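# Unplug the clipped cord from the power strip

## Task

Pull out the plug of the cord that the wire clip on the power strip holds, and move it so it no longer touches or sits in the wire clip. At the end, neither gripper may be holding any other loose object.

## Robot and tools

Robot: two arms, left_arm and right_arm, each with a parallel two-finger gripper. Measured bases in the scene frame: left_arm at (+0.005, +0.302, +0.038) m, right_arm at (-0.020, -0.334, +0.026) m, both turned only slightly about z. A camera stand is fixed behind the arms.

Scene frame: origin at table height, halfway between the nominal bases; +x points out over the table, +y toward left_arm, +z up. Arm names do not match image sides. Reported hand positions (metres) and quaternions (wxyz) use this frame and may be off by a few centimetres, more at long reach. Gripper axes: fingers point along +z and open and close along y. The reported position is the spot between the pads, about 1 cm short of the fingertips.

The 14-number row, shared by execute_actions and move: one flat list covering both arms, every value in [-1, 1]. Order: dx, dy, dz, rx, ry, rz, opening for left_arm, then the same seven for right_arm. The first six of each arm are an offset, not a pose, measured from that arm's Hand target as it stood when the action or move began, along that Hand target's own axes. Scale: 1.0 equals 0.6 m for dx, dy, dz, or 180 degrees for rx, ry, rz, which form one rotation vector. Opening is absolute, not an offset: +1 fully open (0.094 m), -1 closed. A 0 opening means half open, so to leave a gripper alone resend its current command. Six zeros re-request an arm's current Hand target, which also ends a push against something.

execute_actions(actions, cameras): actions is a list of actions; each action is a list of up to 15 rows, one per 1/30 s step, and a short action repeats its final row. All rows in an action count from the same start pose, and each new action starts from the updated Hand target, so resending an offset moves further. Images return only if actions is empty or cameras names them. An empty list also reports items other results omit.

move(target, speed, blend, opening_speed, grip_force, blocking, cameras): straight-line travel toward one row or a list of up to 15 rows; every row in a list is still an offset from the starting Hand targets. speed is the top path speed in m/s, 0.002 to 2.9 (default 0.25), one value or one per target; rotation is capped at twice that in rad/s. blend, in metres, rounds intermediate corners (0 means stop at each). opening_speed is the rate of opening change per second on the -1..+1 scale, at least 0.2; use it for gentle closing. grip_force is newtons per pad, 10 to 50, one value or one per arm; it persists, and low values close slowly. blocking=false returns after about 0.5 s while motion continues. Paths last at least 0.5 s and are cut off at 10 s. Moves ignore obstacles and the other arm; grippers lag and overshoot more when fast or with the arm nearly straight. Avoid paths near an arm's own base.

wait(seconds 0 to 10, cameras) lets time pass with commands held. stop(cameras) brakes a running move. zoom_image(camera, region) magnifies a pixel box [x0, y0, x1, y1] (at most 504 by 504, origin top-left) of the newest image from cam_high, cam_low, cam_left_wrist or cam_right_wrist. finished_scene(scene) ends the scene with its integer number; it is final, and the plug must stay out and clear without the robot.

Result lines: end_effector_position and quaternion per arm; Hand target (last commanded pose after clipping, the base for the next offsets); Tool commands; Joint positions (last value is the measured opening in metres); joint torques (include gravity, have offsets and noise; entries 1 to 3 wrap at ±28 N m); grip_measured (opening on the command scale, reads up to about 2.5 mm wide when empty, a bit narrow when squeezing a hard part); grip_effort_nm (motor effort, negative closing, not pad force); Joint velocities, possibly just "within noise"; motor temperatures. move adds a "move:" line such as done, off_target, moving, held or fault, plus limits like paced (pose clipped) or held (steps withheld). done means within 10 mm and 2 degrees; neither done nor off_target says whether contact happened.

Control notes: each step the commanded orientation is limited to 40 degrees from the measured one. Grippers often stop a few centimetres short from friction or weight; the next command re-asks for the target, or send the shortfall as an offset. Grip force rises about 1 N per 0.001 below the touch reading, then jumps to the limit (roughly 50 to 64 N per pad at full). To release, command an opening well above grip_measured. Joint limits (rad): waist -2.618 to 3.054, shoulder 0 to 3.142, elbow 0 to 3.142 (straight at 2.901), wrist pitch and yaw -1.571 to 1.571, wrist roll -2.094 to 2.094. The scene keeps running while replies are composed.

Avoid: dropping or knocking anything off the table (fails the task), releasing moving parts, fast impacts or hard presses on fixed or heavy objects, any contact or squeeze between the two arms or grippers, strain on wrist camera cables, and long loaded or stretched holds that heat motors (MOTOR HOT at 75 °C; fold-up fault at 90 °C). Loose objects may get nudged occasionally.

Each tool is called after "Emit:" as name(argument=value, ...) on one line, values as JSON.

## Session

Emit:
execute_actions(actions=[])

Scene clock: 0.00 s.
left_arm: end_effector_position=(+0.2850, +0.2685, +0.2738) grip_measured=+1.000 grip_effort_nm=n/a end_effector_quat_wxyz=(+0.486, +0.068, +0.863, -0.118) | right_arm: end_effector_position=(+0.2311, -0.0632, +0.2471) grip_measured=+1.000 grip_effort_nm=n/a end_effector_quat_wxyz=(+0.419, -0.045, +0.867, +0.266)
Joint positions: left_arm=[0.107 0.761 0.773 -0.576 0.362 0.061 0.094] | right_arm=[0.999 1.13 0.861 -0.289 0.298 0.694 0.094]
Joint velocities: within noise
Joint torques (N m): no reading
Motor temperatures (°C): left_arm=[20 22 22 25 20 23 23] | right_arm=[19 27 24 24 23 23 20]
Heat: left arm: 25 °C; right arm: 27 °C.
Hand target: left_arm +0.2856, +0.2680, +0.2824; +0.497, +0.071, +0.857, -0.117 | right_arm +0.2319, -0.0636, +0.2540; +0.426, -0.043, +0.863, +0.269
Tool commands: left_gripper/opening=+1.0 right_gripper/opening=+1.0

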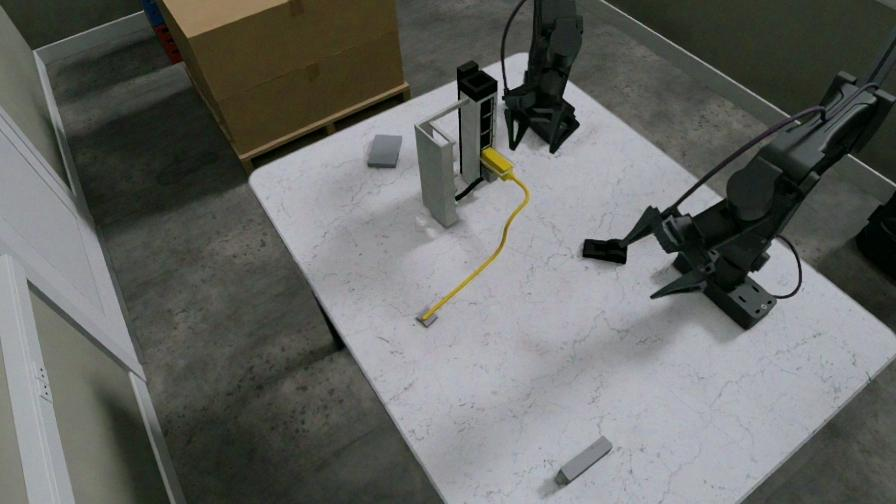

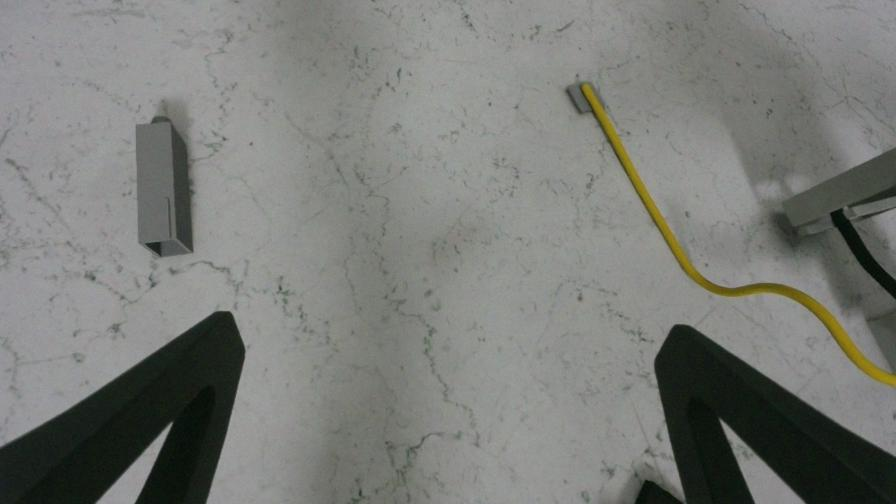

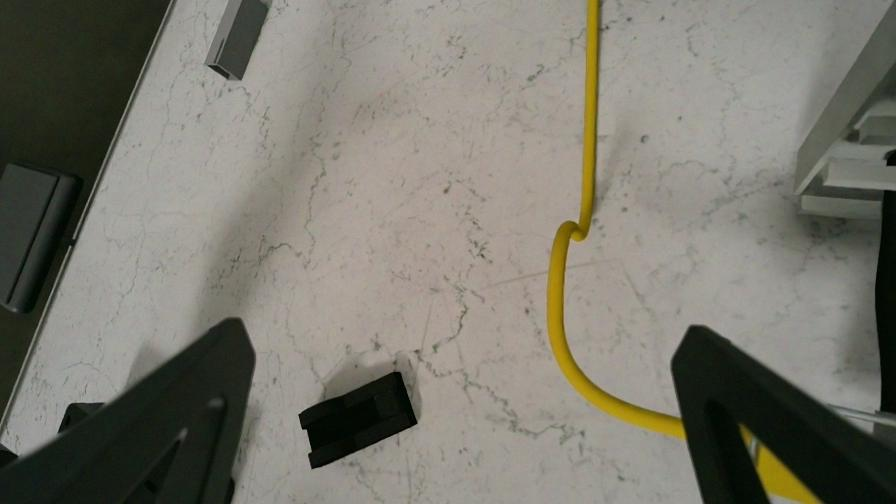

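Emit:
zoom_image(camera="cam_high", region=[400, 40, 600, 240])

Emit:
zoom_image(camera="cam_high", region=[440, 120, 540, 220])

Scaled by 2.520.

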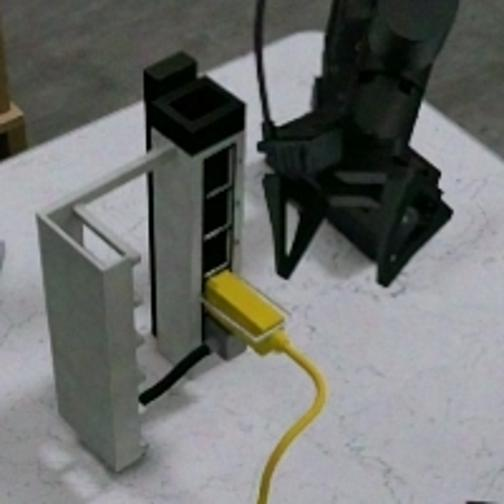

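Scaled by 5.040.

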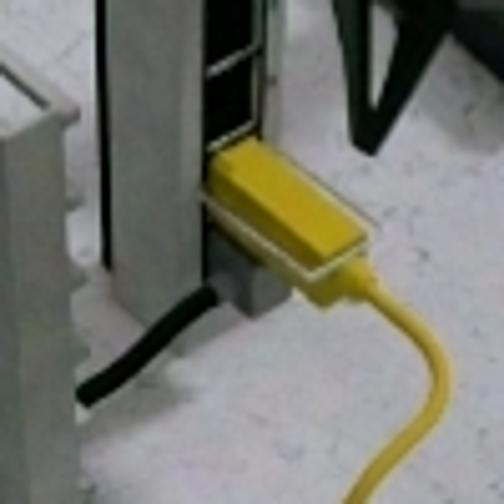

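Emit:
move(target=[[0,0,0,0,0,0,1, -0.1517,0.0855,-0.0987,0,0,0,1],[0.2867,-0.487,0.1083,0.3152,0.0053,0.2012,-0.2, -0.2175,-0.3993,-0.4387,0.1896,-0.1069,0.1233,1]], speed=0.4, blend=[0.03, 0], cameras=["cam_left_wrist","cam_high"])

Scene clock: 66.10 s.
left_arm: end_effector_position=(+0.1823, -0.0191, +0.1254) grip_measured=-0.198 grip_effort_nm=-0.10 end_effector_quat_wxyz=(+0.391, +0.543, +0.661, -0.340) | right_arm: end_effector_position=(+0.2010, -0.4219, +0.3751) grip_measured=+1.000 grip_effort_nm=0.00 end_effector_quat_wxyz=(+0.492, +0.297, +0.814, +0.083)
Joint positions: left_arm=[-0.83 1.408 0.424 0.427 0.499 0.261 0.038] | right_arm=[-0.701 0.832 1.31 -1.077 -0.471 0.216 0.094]
Joint torques (N m): left_arm=[-0.68 -3.71 6.83 1.65 0.23 0.04] | right_arm=[-0.75 0.29 7.65 1.5 -0.39 -0.1]
Motor temperatures (°C): left_arm=[20 21 26 30 20 23 23] | right_arm=[19 28 28 29 23 23 20]
Heat: left arm: 30 °C; right arm: 29 °C.
Hand target: left_arm +0.1848, -0.0300, +0.1399; +0.408, +0.548, +0.641, -0.349 | right_arm +0.2002, -0.4196, +0.3803; +0.496, +0.290, +0.814, +0.085
Off the commanded pose: left_arm 0.018 m, 3 deg | right_arm 0.006 m, 1 deg.
move: off_target (left_arm); target 2's new opening was sent with left_arm's hand 0.019 m and 3 deg from that target
Images, in order (width x height): cam_high 896x504, cam_left_wrist 896x504.

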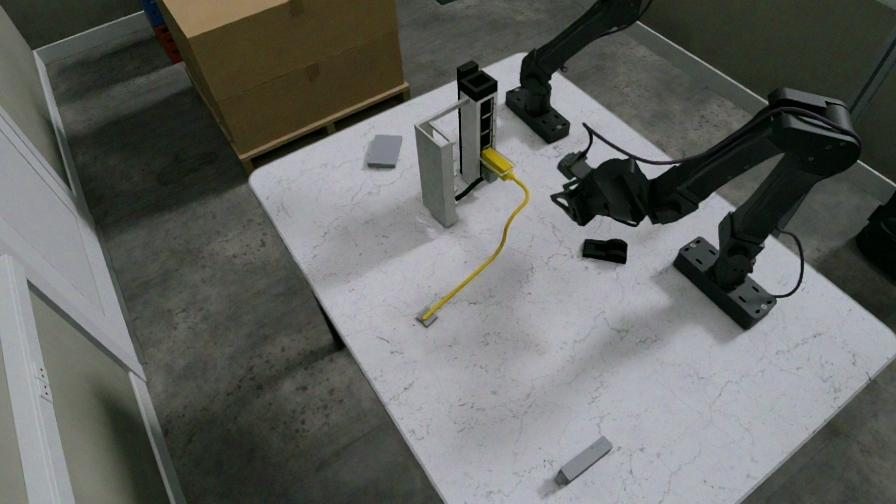

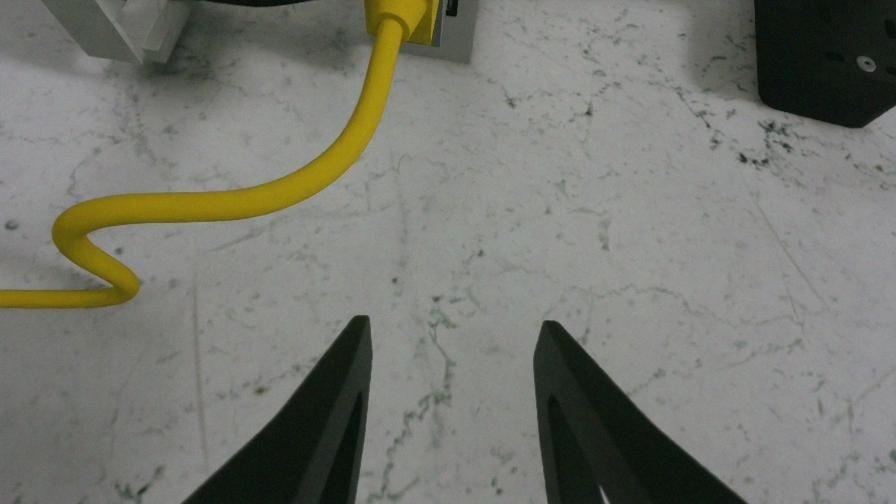

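Emit:
move(target=[0.0257,0.032,0.0473,0,-0.1,0,-0.2, 0,0,0,0,0,0,1], speed=0.25, cameras=["cam_left_wrist"])

Scene clock: 86.43 s.
left_arm: end_effector_position=(+0.2061, -0.0454, +0.1062) grip_measured=-0.198 grip_effort_nm=-0.11 end_effector_quat_wxyz=(+0.488, +0.487, +0.585, -0.427) | right_arm: end_effector_position=(+0.2010, -0.4219, +0.3751) grip_measured=+1.000 grip_effort_nm=0.00 end_effector_quat_wxyz=(+0.492, +0.297, +0.814, +0.083)
Joint positions: left_arm=[-0.784 1.998 0.368 1.434 0.617 0.09 0.038] | right_arm=[-0.701 0.832 1.31 -1.077 -0.471 0.216 0.094]
Joint torques (N m): left_arm=[0.35 -5.78 1.95 2 0.1 -0.01] | right_arm=[-0.69 0.39 7.57 1.5 -0.38 -0.11]
Heat: left arm: 30 °C; right arm: 30 °C.
Hand target: left_arm +0.2069, -0.0460, +0.1140; +0.504, +0.486, +0.570, -0.431 | right_arm +0.2002, -0.4196, +0.3803; +0.496, +0.290, +0.814, +0.085
Off the commanded pose: left_arm 0.008 m, 3 deg | right_arm 0.006 m, 1 deg.
move: off_target (left_arm)
Images, in order (width x height): cam_left_wrist 896x504.

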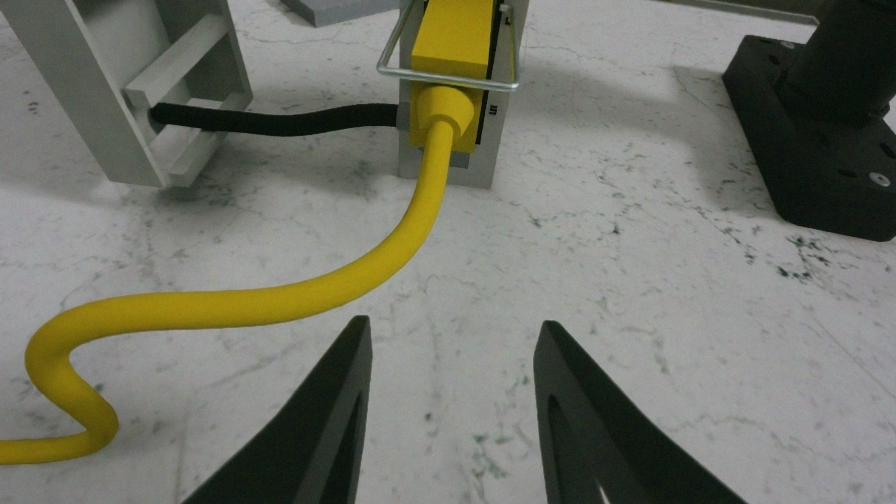

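Emit:
move(target=[-0.0133,-0.0013,0.1785,0.0331,0,0.0041,-0.28, 0,0,0,0,0,0,1], speed=0.15, cameras=["cam_left_wrist"])

Scene clock: 141.97 s.
left_arm: end_effector_position=(+0.1999, -0.1307, +0.1032) grip_measured=-0.280 grip_effort_nm=-0.02 end_effector_quat_wxyz=(+0.455, +0.529, +0.537, -0.474) | right_arm: end_effector_position=(+0.2010, -0.4219, +0.3751) grip_measured=+1.000 grip_effort_nm=0.00 end_effector_quat_wxyz=(+0.492, +0.297, +0.814, +0.083)
Joint positions: left_arm=[-0.912 2.155 0.696 1.285 0.663 0.081 0.034] | right_arm=[-0.701 0.832 1.31 -1.077 -0.471 0.216 0.094]
Joint torques (N m): left_arm=[-1.14 -6.54 9.26 1.12 -0.73 -0.05] | right_arm=[-0.66 0.32 7.53 1.48 -0.36 -0.11]
Heat: left arm: 33 °C; right arm: 31 °C.
Hand target: left_arm +0.2228, -0.1520, +0.1089; +0.480, +0.515, +0.543, -0.456 | right_arm +0.2002, -0.4196, +0.3803; +0.496, +0.290, +0.814, +0.085
Off the commanded pose: left_arm 0.032 m, 4 deg | right_arm 0.006 m, 1 deg.
move: off_target (left_arm)
Images, in order (width x height): cam_left_wrist 896x504.

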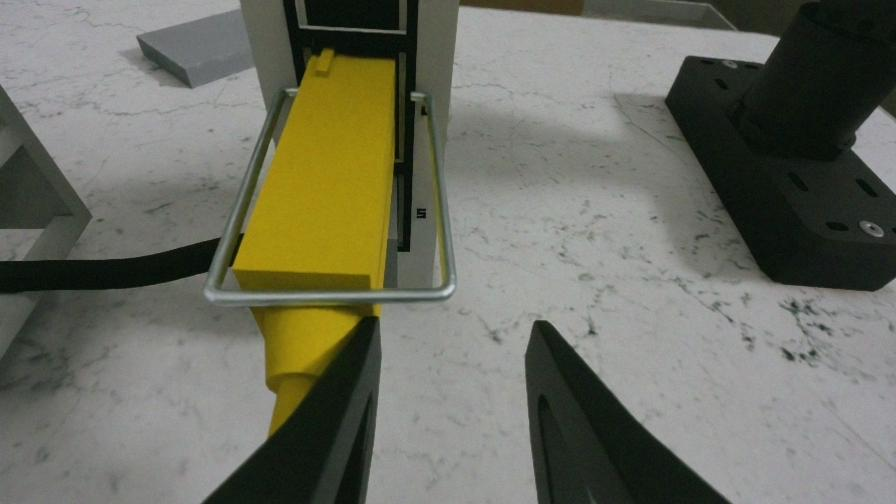

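Emit:
move(target=[[-0.0415,-0.0305,-0.114,0,0,0,-0.28, 0,0,0,0,0,0,1],[-0.0415,0.0068,-0.1122,0,0,0,-0.28, 0,0,0,0,0,0,1],[-0.0012,0.0052,-0.0737,0,0,0,-0.28, 0,0,0,0,0,0,1]], speed=0.2, blend=[0.01, 0.01, 0], cameras=["cam_left_wrist"])

Scene clock: 183.20 s.
left_arm: end_effector_position=(+0.2259, -0.1033, +0.1208) grip_measured=-0.280 grip_effort_nm=-0.02 end_effector_quat_wxyz=(+0.486, +0.512, +0.542, -0.455) | right_arm: end_effector_position=(+0.2010, -0.4219, +0.3751) grip_measured=+1.000 grip_effort_nm=0.00 end_effector_quat_wxyz=(+0.492, +0.297, +0.814, +0.083)
Joint positions: left_arm=[-0.825 2.083 0.637 1.301 0.678 0.096 0.034] | right_arm=[-0.701 0.832 1.31 -1.077 -0.471 0.216 0.094]
Joint torques (N m): left_arm=[-1.06 -6.64 3.86 1.38 -0.06 -0.04] | right_arm=[-0.75 0.35 7.6 1.48 -0.38 -0.1]
Heat: left arm: 31 °C; right arm: 31 °C.
Hand target: left_arm +0.2237, -0.1081, +0.1149; +0.480, +0.515, +0.543, -0.456 | right_arm +0.2002, -0.4196, +0.3803; +0.496, +0.290, +0.814, +0.085
Off the commanded pose: left_arm 0.008 m, 1 deg | right_arm 0.006 m, 1 deg.
move: done
Images, in order (width x height): cam_left_wrist 896x504.

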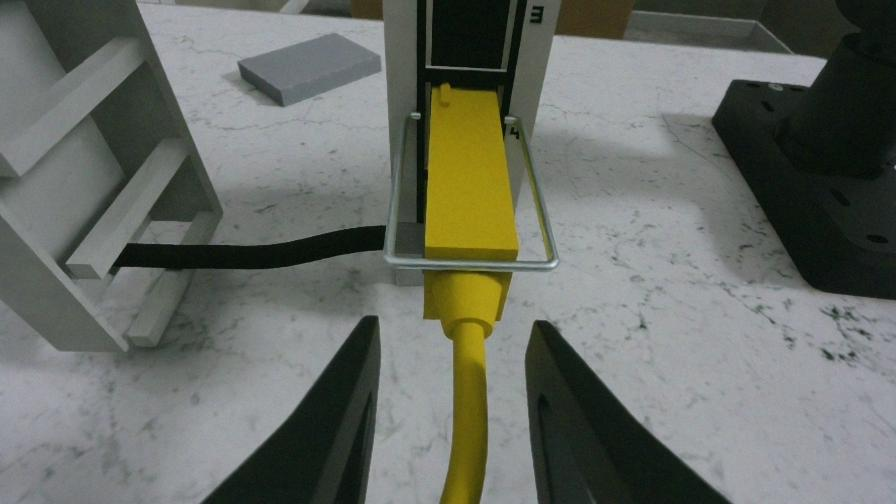

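Emit:
move(target=[[0.0308,-0.008,0.0065,0,0,0,-0.28, 0,0,0,0,0,0,1],[0.0217,-0.012,0.0807,0,0,0,-0.28, 0,0,0,0,0,0,1]], speed=0.15, blend=[0.008, 0], cameras=["cam_left_wrist"])

Scene clock: 200.13 s.
left_arm: end_effector_position=(+0.2264, -0.1428, +0.1022) grip_measured=-0.280 grip_effort_nm=-0.02 end_effector_quat_wxyz=(+0.494, +0.511, +0.541, -0.449) | right_arm: end_effector_position=(+0.2010, -0.4219, +0.3751) grip_measured=+1.000 grip_effort_nm=0.00 end_effector_quat_wxyz=(+0.492, +0.297, +0.814, +0.083)
Joint positions: left_arm=[-0.909 2.219 0.767 1.322 0.58 0.09 0.034] | right_arm=[-0.701 0.832 1.31 -1.077 -0.471 0.216 0.094]
Joint torques (N m): left_arm=[-2.71 -7.43 5.24 1.22 -0.09 -0.12] | right_arm=[-0.69 0.32 7.58 1.47 -0.38 -0.11]
Heat: left arm: 31 °C; right arm: 31 °C.
Hand target: left_arm +0.2189, -0.1548, +0.0961; +0.480, +0.515, +0.543, -0.456 | right_arm +0.2002, -0.4196, +0.3803; +0.496, +0.290, +0.814, +0.085
Off the commanded pose: left_arm 0.016 m, 2 deg | right_arm 0.006 m, 1 deg.
move: off_target (left_arm)
Images, in order (width x height): cam_left_wrist 896x504.

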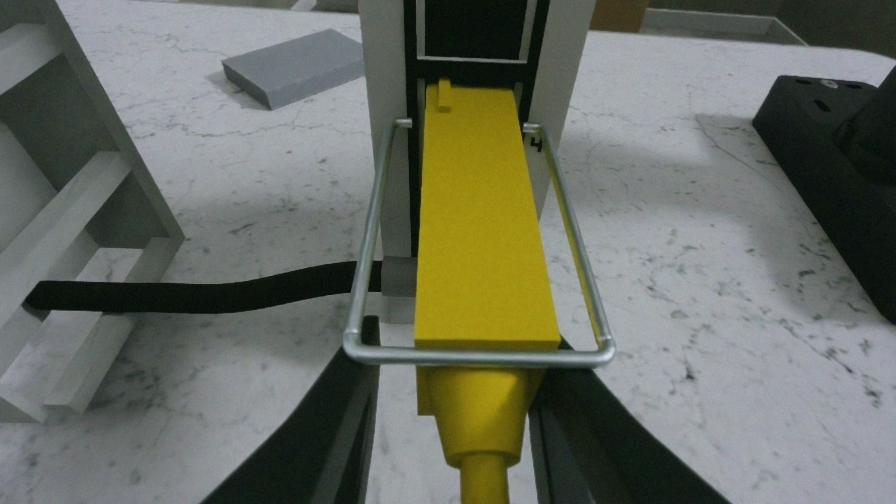

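Emit:
move(target=[[-0.0032,-0.015,-0.0012,0,0,0,-0.28, 0,0,0,0,0,0,1],[-0.1354,-0.0118,-0.0172,0,0,0,-0.28, 0,0,0,0,0,0,1]], speed=0.12, cameras=["cam_left_wrist"])

Scene clock: 229.73 s.
left_arm: end_effector_position=(+0.2123, -0.1492, +0.1537) grip_measured=-0.280 grip_effort_nm=-0.02 end_effector_quat_wxyz=(+0.463, +0.515, +0.565, -0.448) | right_arm: end_effector_position=(+0.2010, -0.4219, +0.3751) grip_measured=+1.000 grip_effort_nm=0.00 end_effector_quat_wxyz=(+0.492, +0.297, +0.814, +0.083)
Joint positions: left_arm=[-0.95 1.953 0.777 0.976 0.548 0.076 0.034] | right_arm=[-0.701 0.832 1.31 -1.077 -0.471 0.216 0.094]
Joint torques (N m): left_arm=[-0.54 -10.97 5.75 1.52 0.13 -0.01] | right_arm=[-0.7 0.31 7.56 1.48 -0.36 -0.11]
Heat: left arm: 31 °C; right arm: 32 °C.
Hand target: left_arm +0.2118, -0.1549, +0.1780; +0.480, +0.515, +0.543, -0.456 | right_arm +0.2002, -0.4196, +0.3803; +0.496, +0.290, +0.814, +0.085
Off the commanded pose: left_arm 0.025 m, 3 deg | right_arm 0.006 m, 1 deg.
move: off_target (left_arm)
Images, in order (width x height): cam_left_wrist 896x504.

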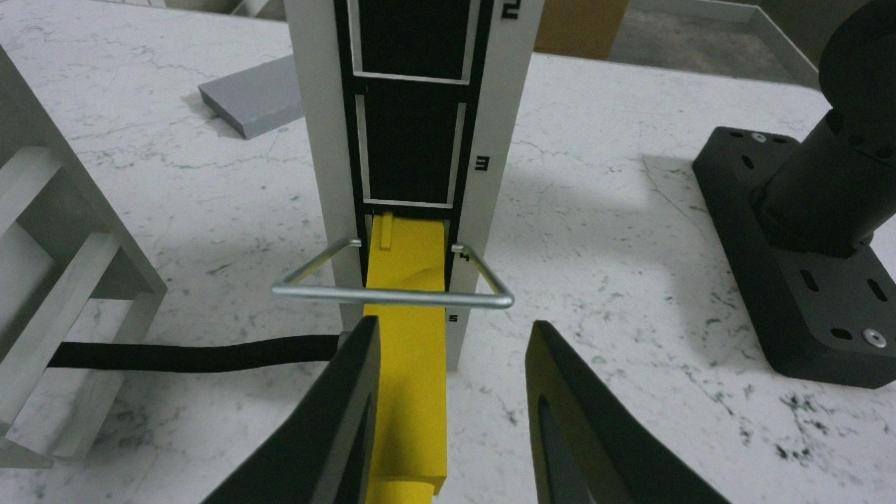

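Emit:
move(target=[[0.0425,0.017,-0.0727,0,0,0,-0.06, 0,0,0,0,0,0,1],[0.116,0.016,-0.0437,0,0,0,-0.06, 0,0,0,0,0,0,1],[0.1273,0.0123,0.028,0,0,0,-0.06, 0,0,0,0,0,0,1]], speed=0.2, blend=[0.01, 0.015, 0], cameras=["cam_left_wrist"])

Scene clock: 261.63 s.
left_arm: end_effector_position=(+0.2248, -0.1554, +0.1111) grip_measured=-0.062 grip_effort_nm=0.05 end_effector_quat_wxyz=(+0.492, +0.512, +0.538, -0.455) | right_arm: end_effector_position=(+0.2010, -0.4219, +0.3751) grip_measured=+1.000 grip_effort_nm=0.00 end_effector_quat_wxyz=(+0.492, +0.297, +0.814, +0.083)
Joint positions: left_arm=[-0.93 2.206 0.809 1.276 0.572 0.08 0.044] | right_arm=[-0.701 0.832 1.31 -1.077 -0.471 0.216 0.094]
Joint torques (N m): left_arm=[-1.65 -7.45 4.4 1.34 -0.11 -0.04] | right_arm=[-0.72 0.38 7.57 1.48 -0.37 -0.12]
Heat: left arm: 33 °C; right arm: 32 °C.
Hand target: left_arm +0.2196, -0.1618, +0.1001; +0.480, +0.515, +0.543, -0.456 | right_arm +0.2002, -0.4196, +0.3803; +0.496, +0.290, +0.814, +0.085
Off the commanded pose: left_arm 0.014 m, 2 deg | right_arm 0.006 m, 1 deg.
move: off_target (left_arm)
Images, in order (width x height): cam_left_wrist 896x504.

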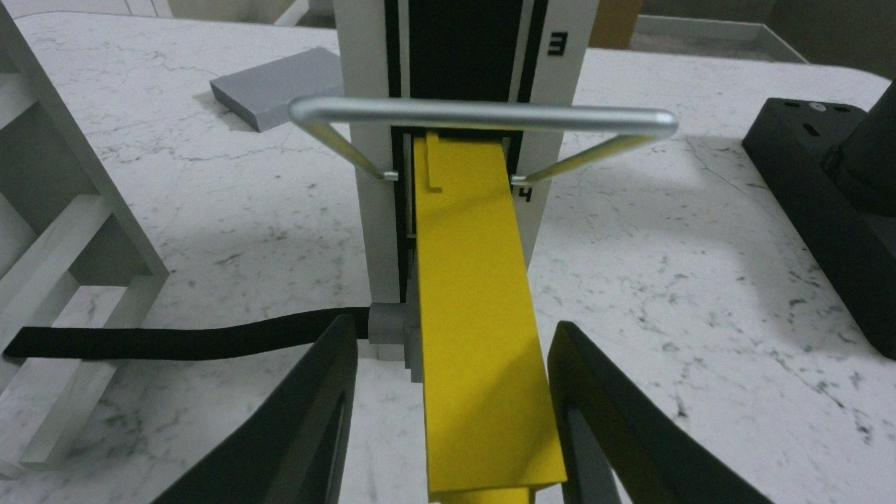

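Emit:
move(target=[[0,-0.0083,-0.0004,0,0,0,-0.62, 0,0,0,0,0,0,1],[0.0198,-0.0067,-0.2162,0,0,0,-0.62, 0,0,0,0,0,0,1],[0.0892,-0.0067,-0.2077,0,0,0,-0.62, 0,0,0,0,0,0,1]], speed=[0.1, 0.12, 0.12], blend=[0, 0.02, 0], opening_speed=0.8, cameras=["cam_left_wrist","cam_high"])

Scene clock: 285.10 s.
left_arm: end_effector_position=(+0.2022, -0.0288, +0.0459) grip_measured=-0.493 grip_effort_nm=-1.06 end_effector_quat_wxyz=(+0.428, +0.525, +0.582, -0.450) | right_arm: end_effector_position=(+0.2010, -0.4219, +0.3751) grip_measured=+1.000 grip_effort_nm=0.00 end_effector_quat_wxyz=(+0.492, +0.297, +0.814, +0.083)
Joint positions: left_arm=[-0.682 2.24 0.42 1.473 0.83 0.184 0.024] | right_arm=[-0.701 0.832 1.31 -1.077 -0.471 0.216 0.094]
Joint torques (N m): left_arm=[0.94 -6.63 1.89 2.25 0.23 0.06] | right_arm=[-0.65 0.36 7.62 1.48 -0.38 -0.09]
Heat: left arm: 32 °C; right arm: 32 °C.
Hand target: left_arm +0.2087, -0.0321, +0.0621; +0.480, +0.515, +0.543, -0.456 | right_arm +0.2002, -0.4196, +0.3803; +0.496, +0.290, +0.814, +0.085
Off the commanded pose: left_arm 0.018 m, 8 deg | right_arm 0.006 m, 1 deg.
joint sent to its limit (left arm) — joint 4 (wrist pitch), upper limit. The joint targets are off in orientation, not in position.
move: off_target (left_arm)
Images, in order (width x height): cam_high 896x504, cam_left_wrist 896x504.

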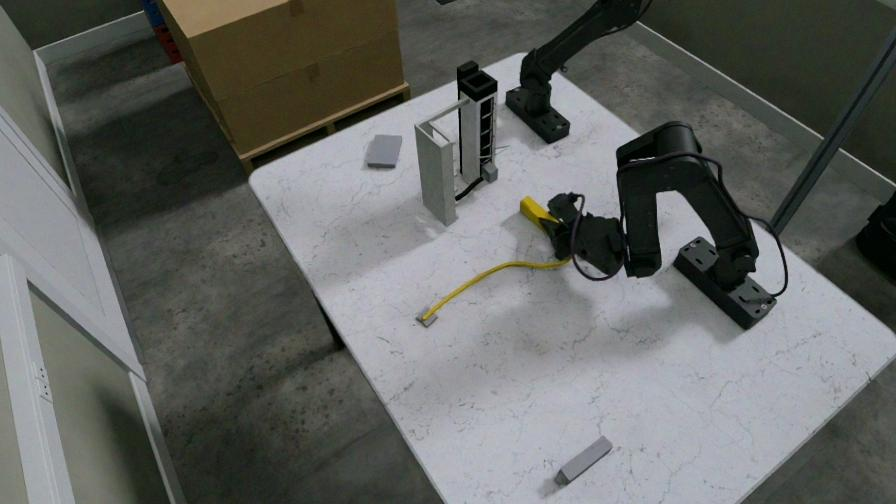

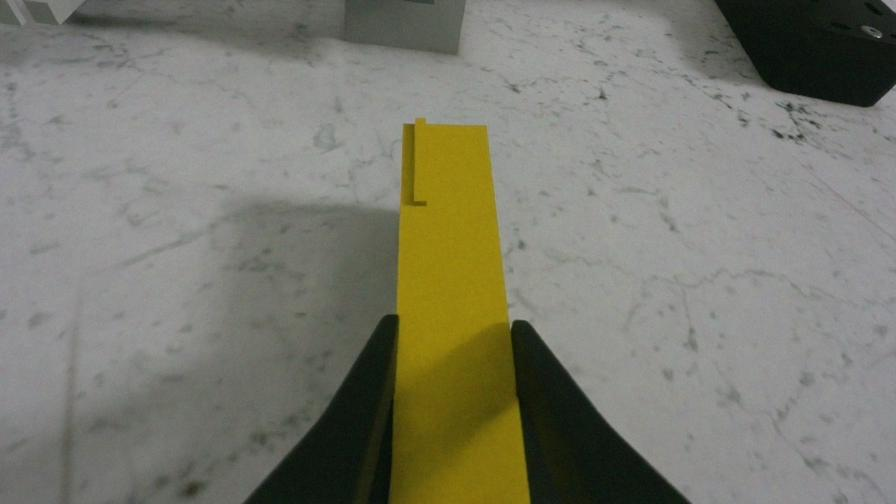

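Emit:
zoom_image(camera="cam_high", region=[490, 170, 610, 290])

Scaled by 4.200.

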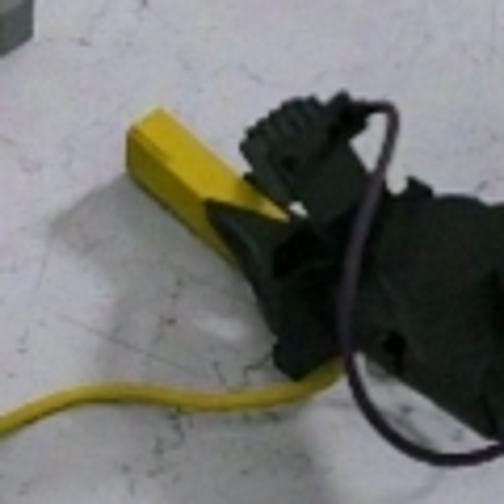

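Emit:
move(target=[0.0258,0.0675,0.0285,0,0,0,-0.62, 0,0,0,0,0,0,1], speed=0.1, cameras=["cam_left_wrist","cam_high"])

Scene clock: 303.97 s.
left_arm: end_effector_position=(+0.2348, -0.0461, +0.0433) grip_measured=-0.493 grip_effort_nm=-1.05 end_effector_quat_wxyz=(+0.439, +0.527, +0.551, -0.475) | right_arm: end_effector_position=(+0.2010, -0.4219, +0.3751) grip_measured=+1.000 grip_effort_nm=0.00 end_effector_quat_wxyz=(+0.492, +0.297, +0.814, +0.083)
Joint positions: left_arm=[-0.633 2.354 0.601 1.476 0.934 0.164 0.024] | right_arm=[-0.701 0.832 1.31 -1.077 -0.471 0.216 0.094]
Joint torques (N m): left_arm=[1.44 -5.56 2.32 2.23 -0.4 0.05] | right_arm=[-0.66 0.4 7.6 1.48 -0.35 -0.11]
Motor temperatures (°C): left_arm=[20 24 23 37 20 23 24] | right_arm=[19 25 28 32 23 23 20]
Heat: left arm: 37 °C; right arm: 32 °C.
Hand target: left_arm +0.2499, -0.0450, +0.0448; +0.481, +0.515, +0.543, -0.456 | right_arm +0.2002, -0.4196, +0.3803; +0.496, +0.290, +0.814, +0.085
Off the commanded pose: left_arm 0.015 m, 5 deg | right_arm 0.006 m, 1 deg.
joint sent to its limit (left arm) — joint 4 (wrist pitch), upper limit. The joint targets still meet the commanded pose.
move: off_target (left_arm)
Images, in order (width x height): cam_high 896x504, cam_left_wrist 896x504.

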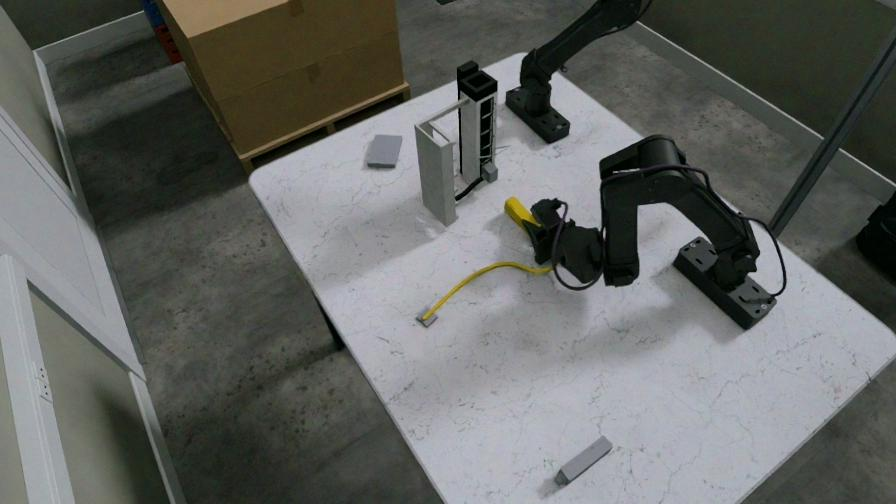

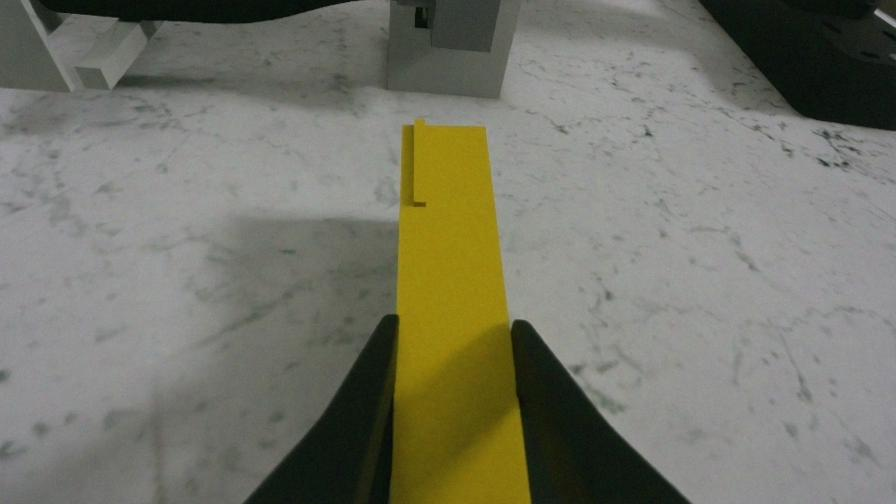

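Emit:
move(target=[0.033,0,0.004,0,0,0,-0.62, 0,0,0,0,0,0,1], speed=0.08, cameras=["cam_left_wrist","cam_high"])

Scene clock: 311.07 s.
left_arm: end_effector_position=(+0.2321, -0.0464, +0.0422) grip_measured=-0.493 grip_effort_nm=-1.06 end_effector_quat_wxyz=(+0.434, +0.541, +0.528, -0.490) | right_arm: end_effector_position=(+0.2010, -0.4219, +0.3751) grip_measured=+1.000 grip_effort_nm=0.00 end_effector_quat_wxyz=(+0.492, +0.297, +0.814, +0.083)
Joint positions: left_arm=[-0.619 2.382 0.632 1.48 1.006 0.182 0.024] | right_arm=[-0.701 0.832 1.31 -1.077 -0.471 0.216 0.094]
Joint torques (N m): left_arm=[0.65 -2.85 1.8 2.15 -1.05 0.17] | right_arm=[-0.7 0.31 7.58 1.49 -0.36 -0.11]
Heat: left arm: 37 °C; right arm: 33 °C.
Hand target: left_arm +0.2499, -0.0450, +0.0247; +0.480, +0.515, +0.543, -0.456 | right_arm +0.2002, -0.4196, +0.3803; +0.496, +0.290, +0.814, +0.085
Off the commanded pose: left_arm 0.025 m, 7 deg | right_arm 0.006 m, 1 deg.
joint sent to its limit (left arm) — joint 4 (wrist pitch), upper limit. The joint targets still meet the commanded pose.
move: off_target (left_arm)
Images, in order (width x height): cam_high 896x504, cam_left_wrist 896x504.

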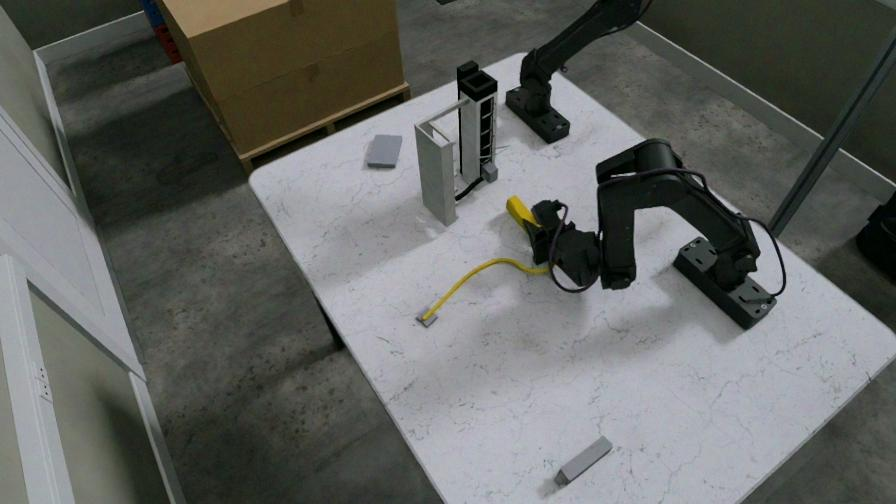

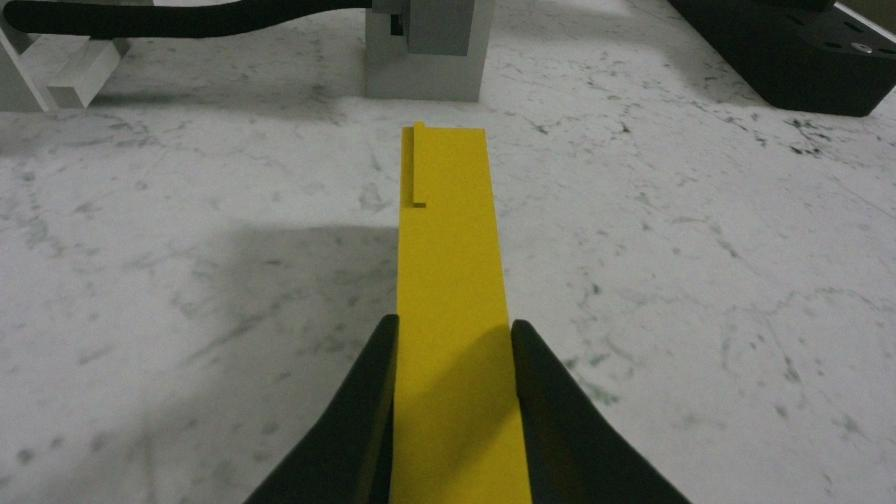

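Emit:
zoom_image(camera="cam_high", region=[480, 170, 640, 300])

Scaled by 3.150.

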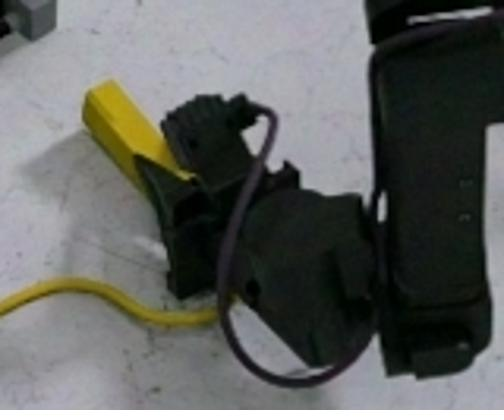

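Emit:
move(target=[[-0.0248,0,-0.003,0,0,0,-0.62, 0,0,0,0,0,0,1],[-0.0248,0,-0.003,0,0,0,-0.2, 0,0,0,0,0,0,1]], speed=0.06, opening_speed=0.5, cameras=["cam_left_wrist","cam_high"])

Scene clock: 331.17 s.
left_arm: end_effector_position=(+0.2434, -0.0452, +0.0380) grip_measured=-0.201 grip_effort_nm=0.04 end_effector_quat_wxyz=(+0.443, +0.523, +0.554, -0.472) | right_arm: end_effector_position=(+0.2010, -0.4219, +0.3751) grip_measured=+1.000 grip_effort_nm=0.00 end_effector_quat_wxyz=(+0.492, +0.297, +0.814, +0.083)
Joint positions: left_arm=[-0.618 2.382 0.626 1.479 0.935 0.164 0.038] | right_arm=[-0.701 0.832 1.31 -1.077 -0.471 0.216 0.094]
Joint torques (N m): left_arm=[-0.01 -6.27 1.1 2.17 -0.37 0.06] | right_arm=[-0.73 0.32 7.61 1.49 -0.35 -0.11]
Heat: left arm: 36 °C; right arm: 33 °C.
Hand target: left_arm +0.2499, -0.0450, +0.0398; +0.481, +0.515, +0.543, -0.456 | right_arm +0.2002, -0.4196, +0.3803; +0.496, +0.290, +0.814, +0.085
Off the commanded pose: left_arm 0.007 m, 5 deg | right_arm 0.006 m, 1 deg.
joint sent to its limit (left arm) — joint 4 (wrist pitch), upper limit. The joint targets still meet the commanded pose.
move: off_target (left_arm); target 2's new opening was sent with left_arm's hand 0.017 m and 7 deg from that target
Images, in order (width x height): cam_high 896x504, cam_left_wrist 896x504.

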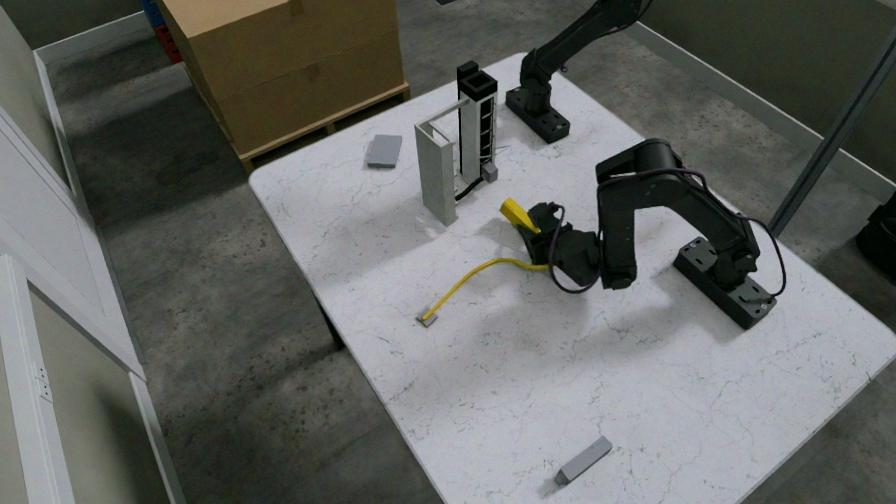

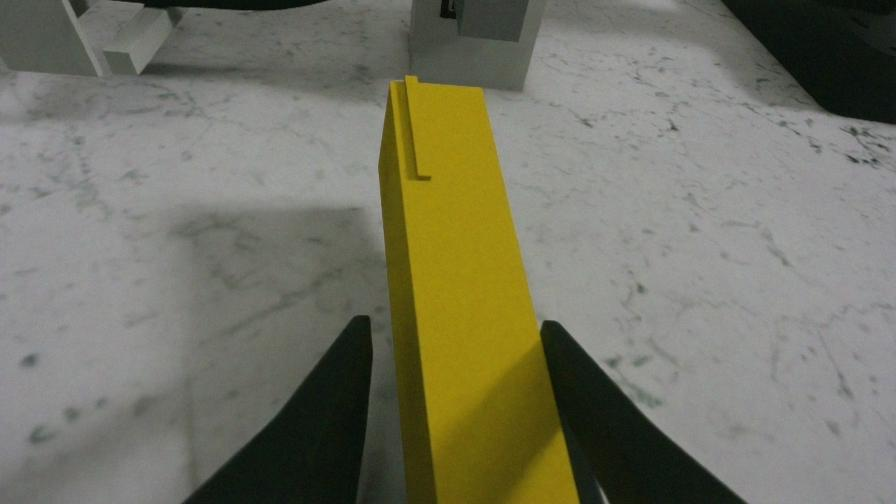

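Emit:
move(target=[-0.2272,0.0018,-0.061,0,0,0,0.1, 0,0,0,0,0,0,1], speed=0.1, cameras=["cam_left_wrist","cam_high"])

Scene clock: 339.60 s.
left_arm: end_effector_position=(+0.2471, -0.0254, +0.1656) grip_measured=+0.099 grip_effort_nm=0.05 end_effector_quat_wxyz=(+0.466, +0.510, +0.559, -0.459) | right_arm: end_effector_position=(+0.2010, -0.4219, +0.3751) grip_measured=+1.000 grip_effort_nm=0.00 end_effector_quat_wxyz=(+0.492, +0.297, +0.814, +0.083)
Joint positions: left_arm=[-0.573 1.742 0.535 0.962 0.929 0.16 0.052] | right_arm=[-0.701 0.832 1.31 -1.077 -0.471 0.216 0.094]
Joint torques (N m): left_arm=[0.81 -8.05 4.92 1.3 0.13 0.11] | right_arm=[-0.72 0.38 7.65 1.48 -0.38 -0.1]
Heat: left arm: 36 °C; right arm: 33 °C.
Hand target: left_arm +0.2500, -0.0252, +0.1795; +0.480, +0.515, +0.543, -0.456 | right_arm +0.2002, -0.4196, +0.3803; +0.496, +0.290, +0.814, +0.085
Off the commanded pose: left_arm 0.014 m, 3 deg | right_arm 0.006 m, 1 deg.
move: off_target (left_arm)
Images, in order (width x height): cam_high 896x504, cam_left_wrist 896x504.

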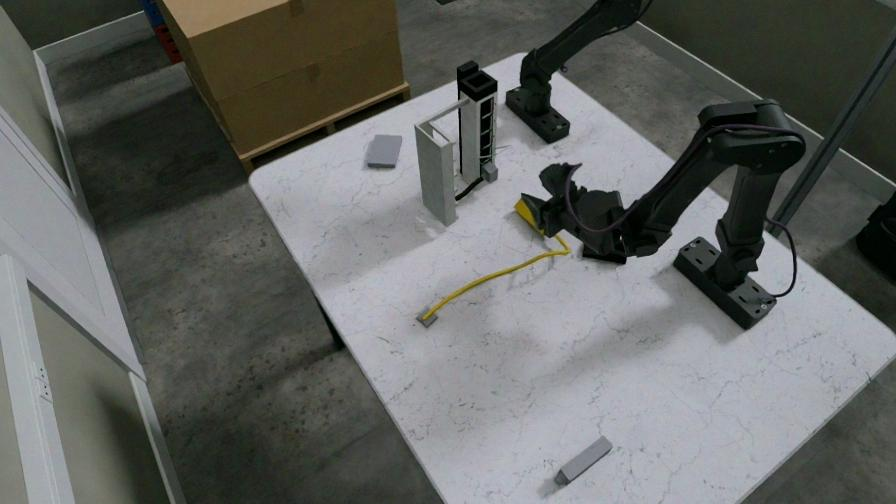

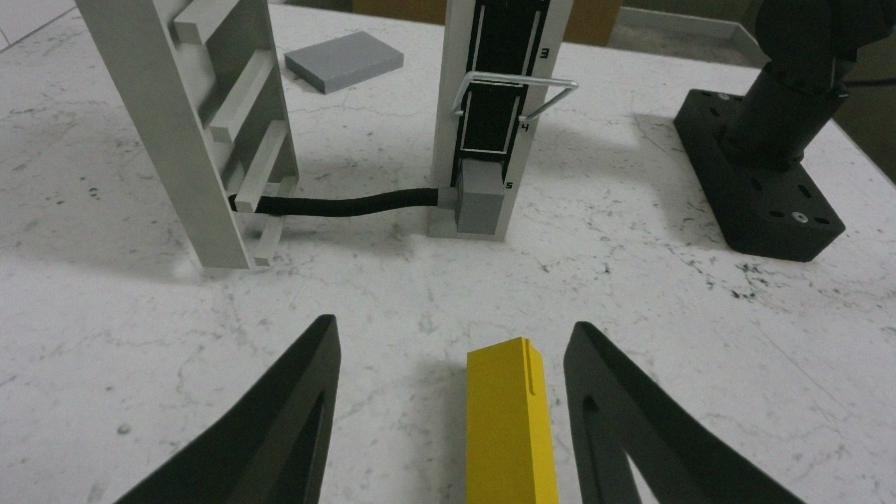

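Emit:
finished_scene(scene=2)

The scene is finished: the task was done.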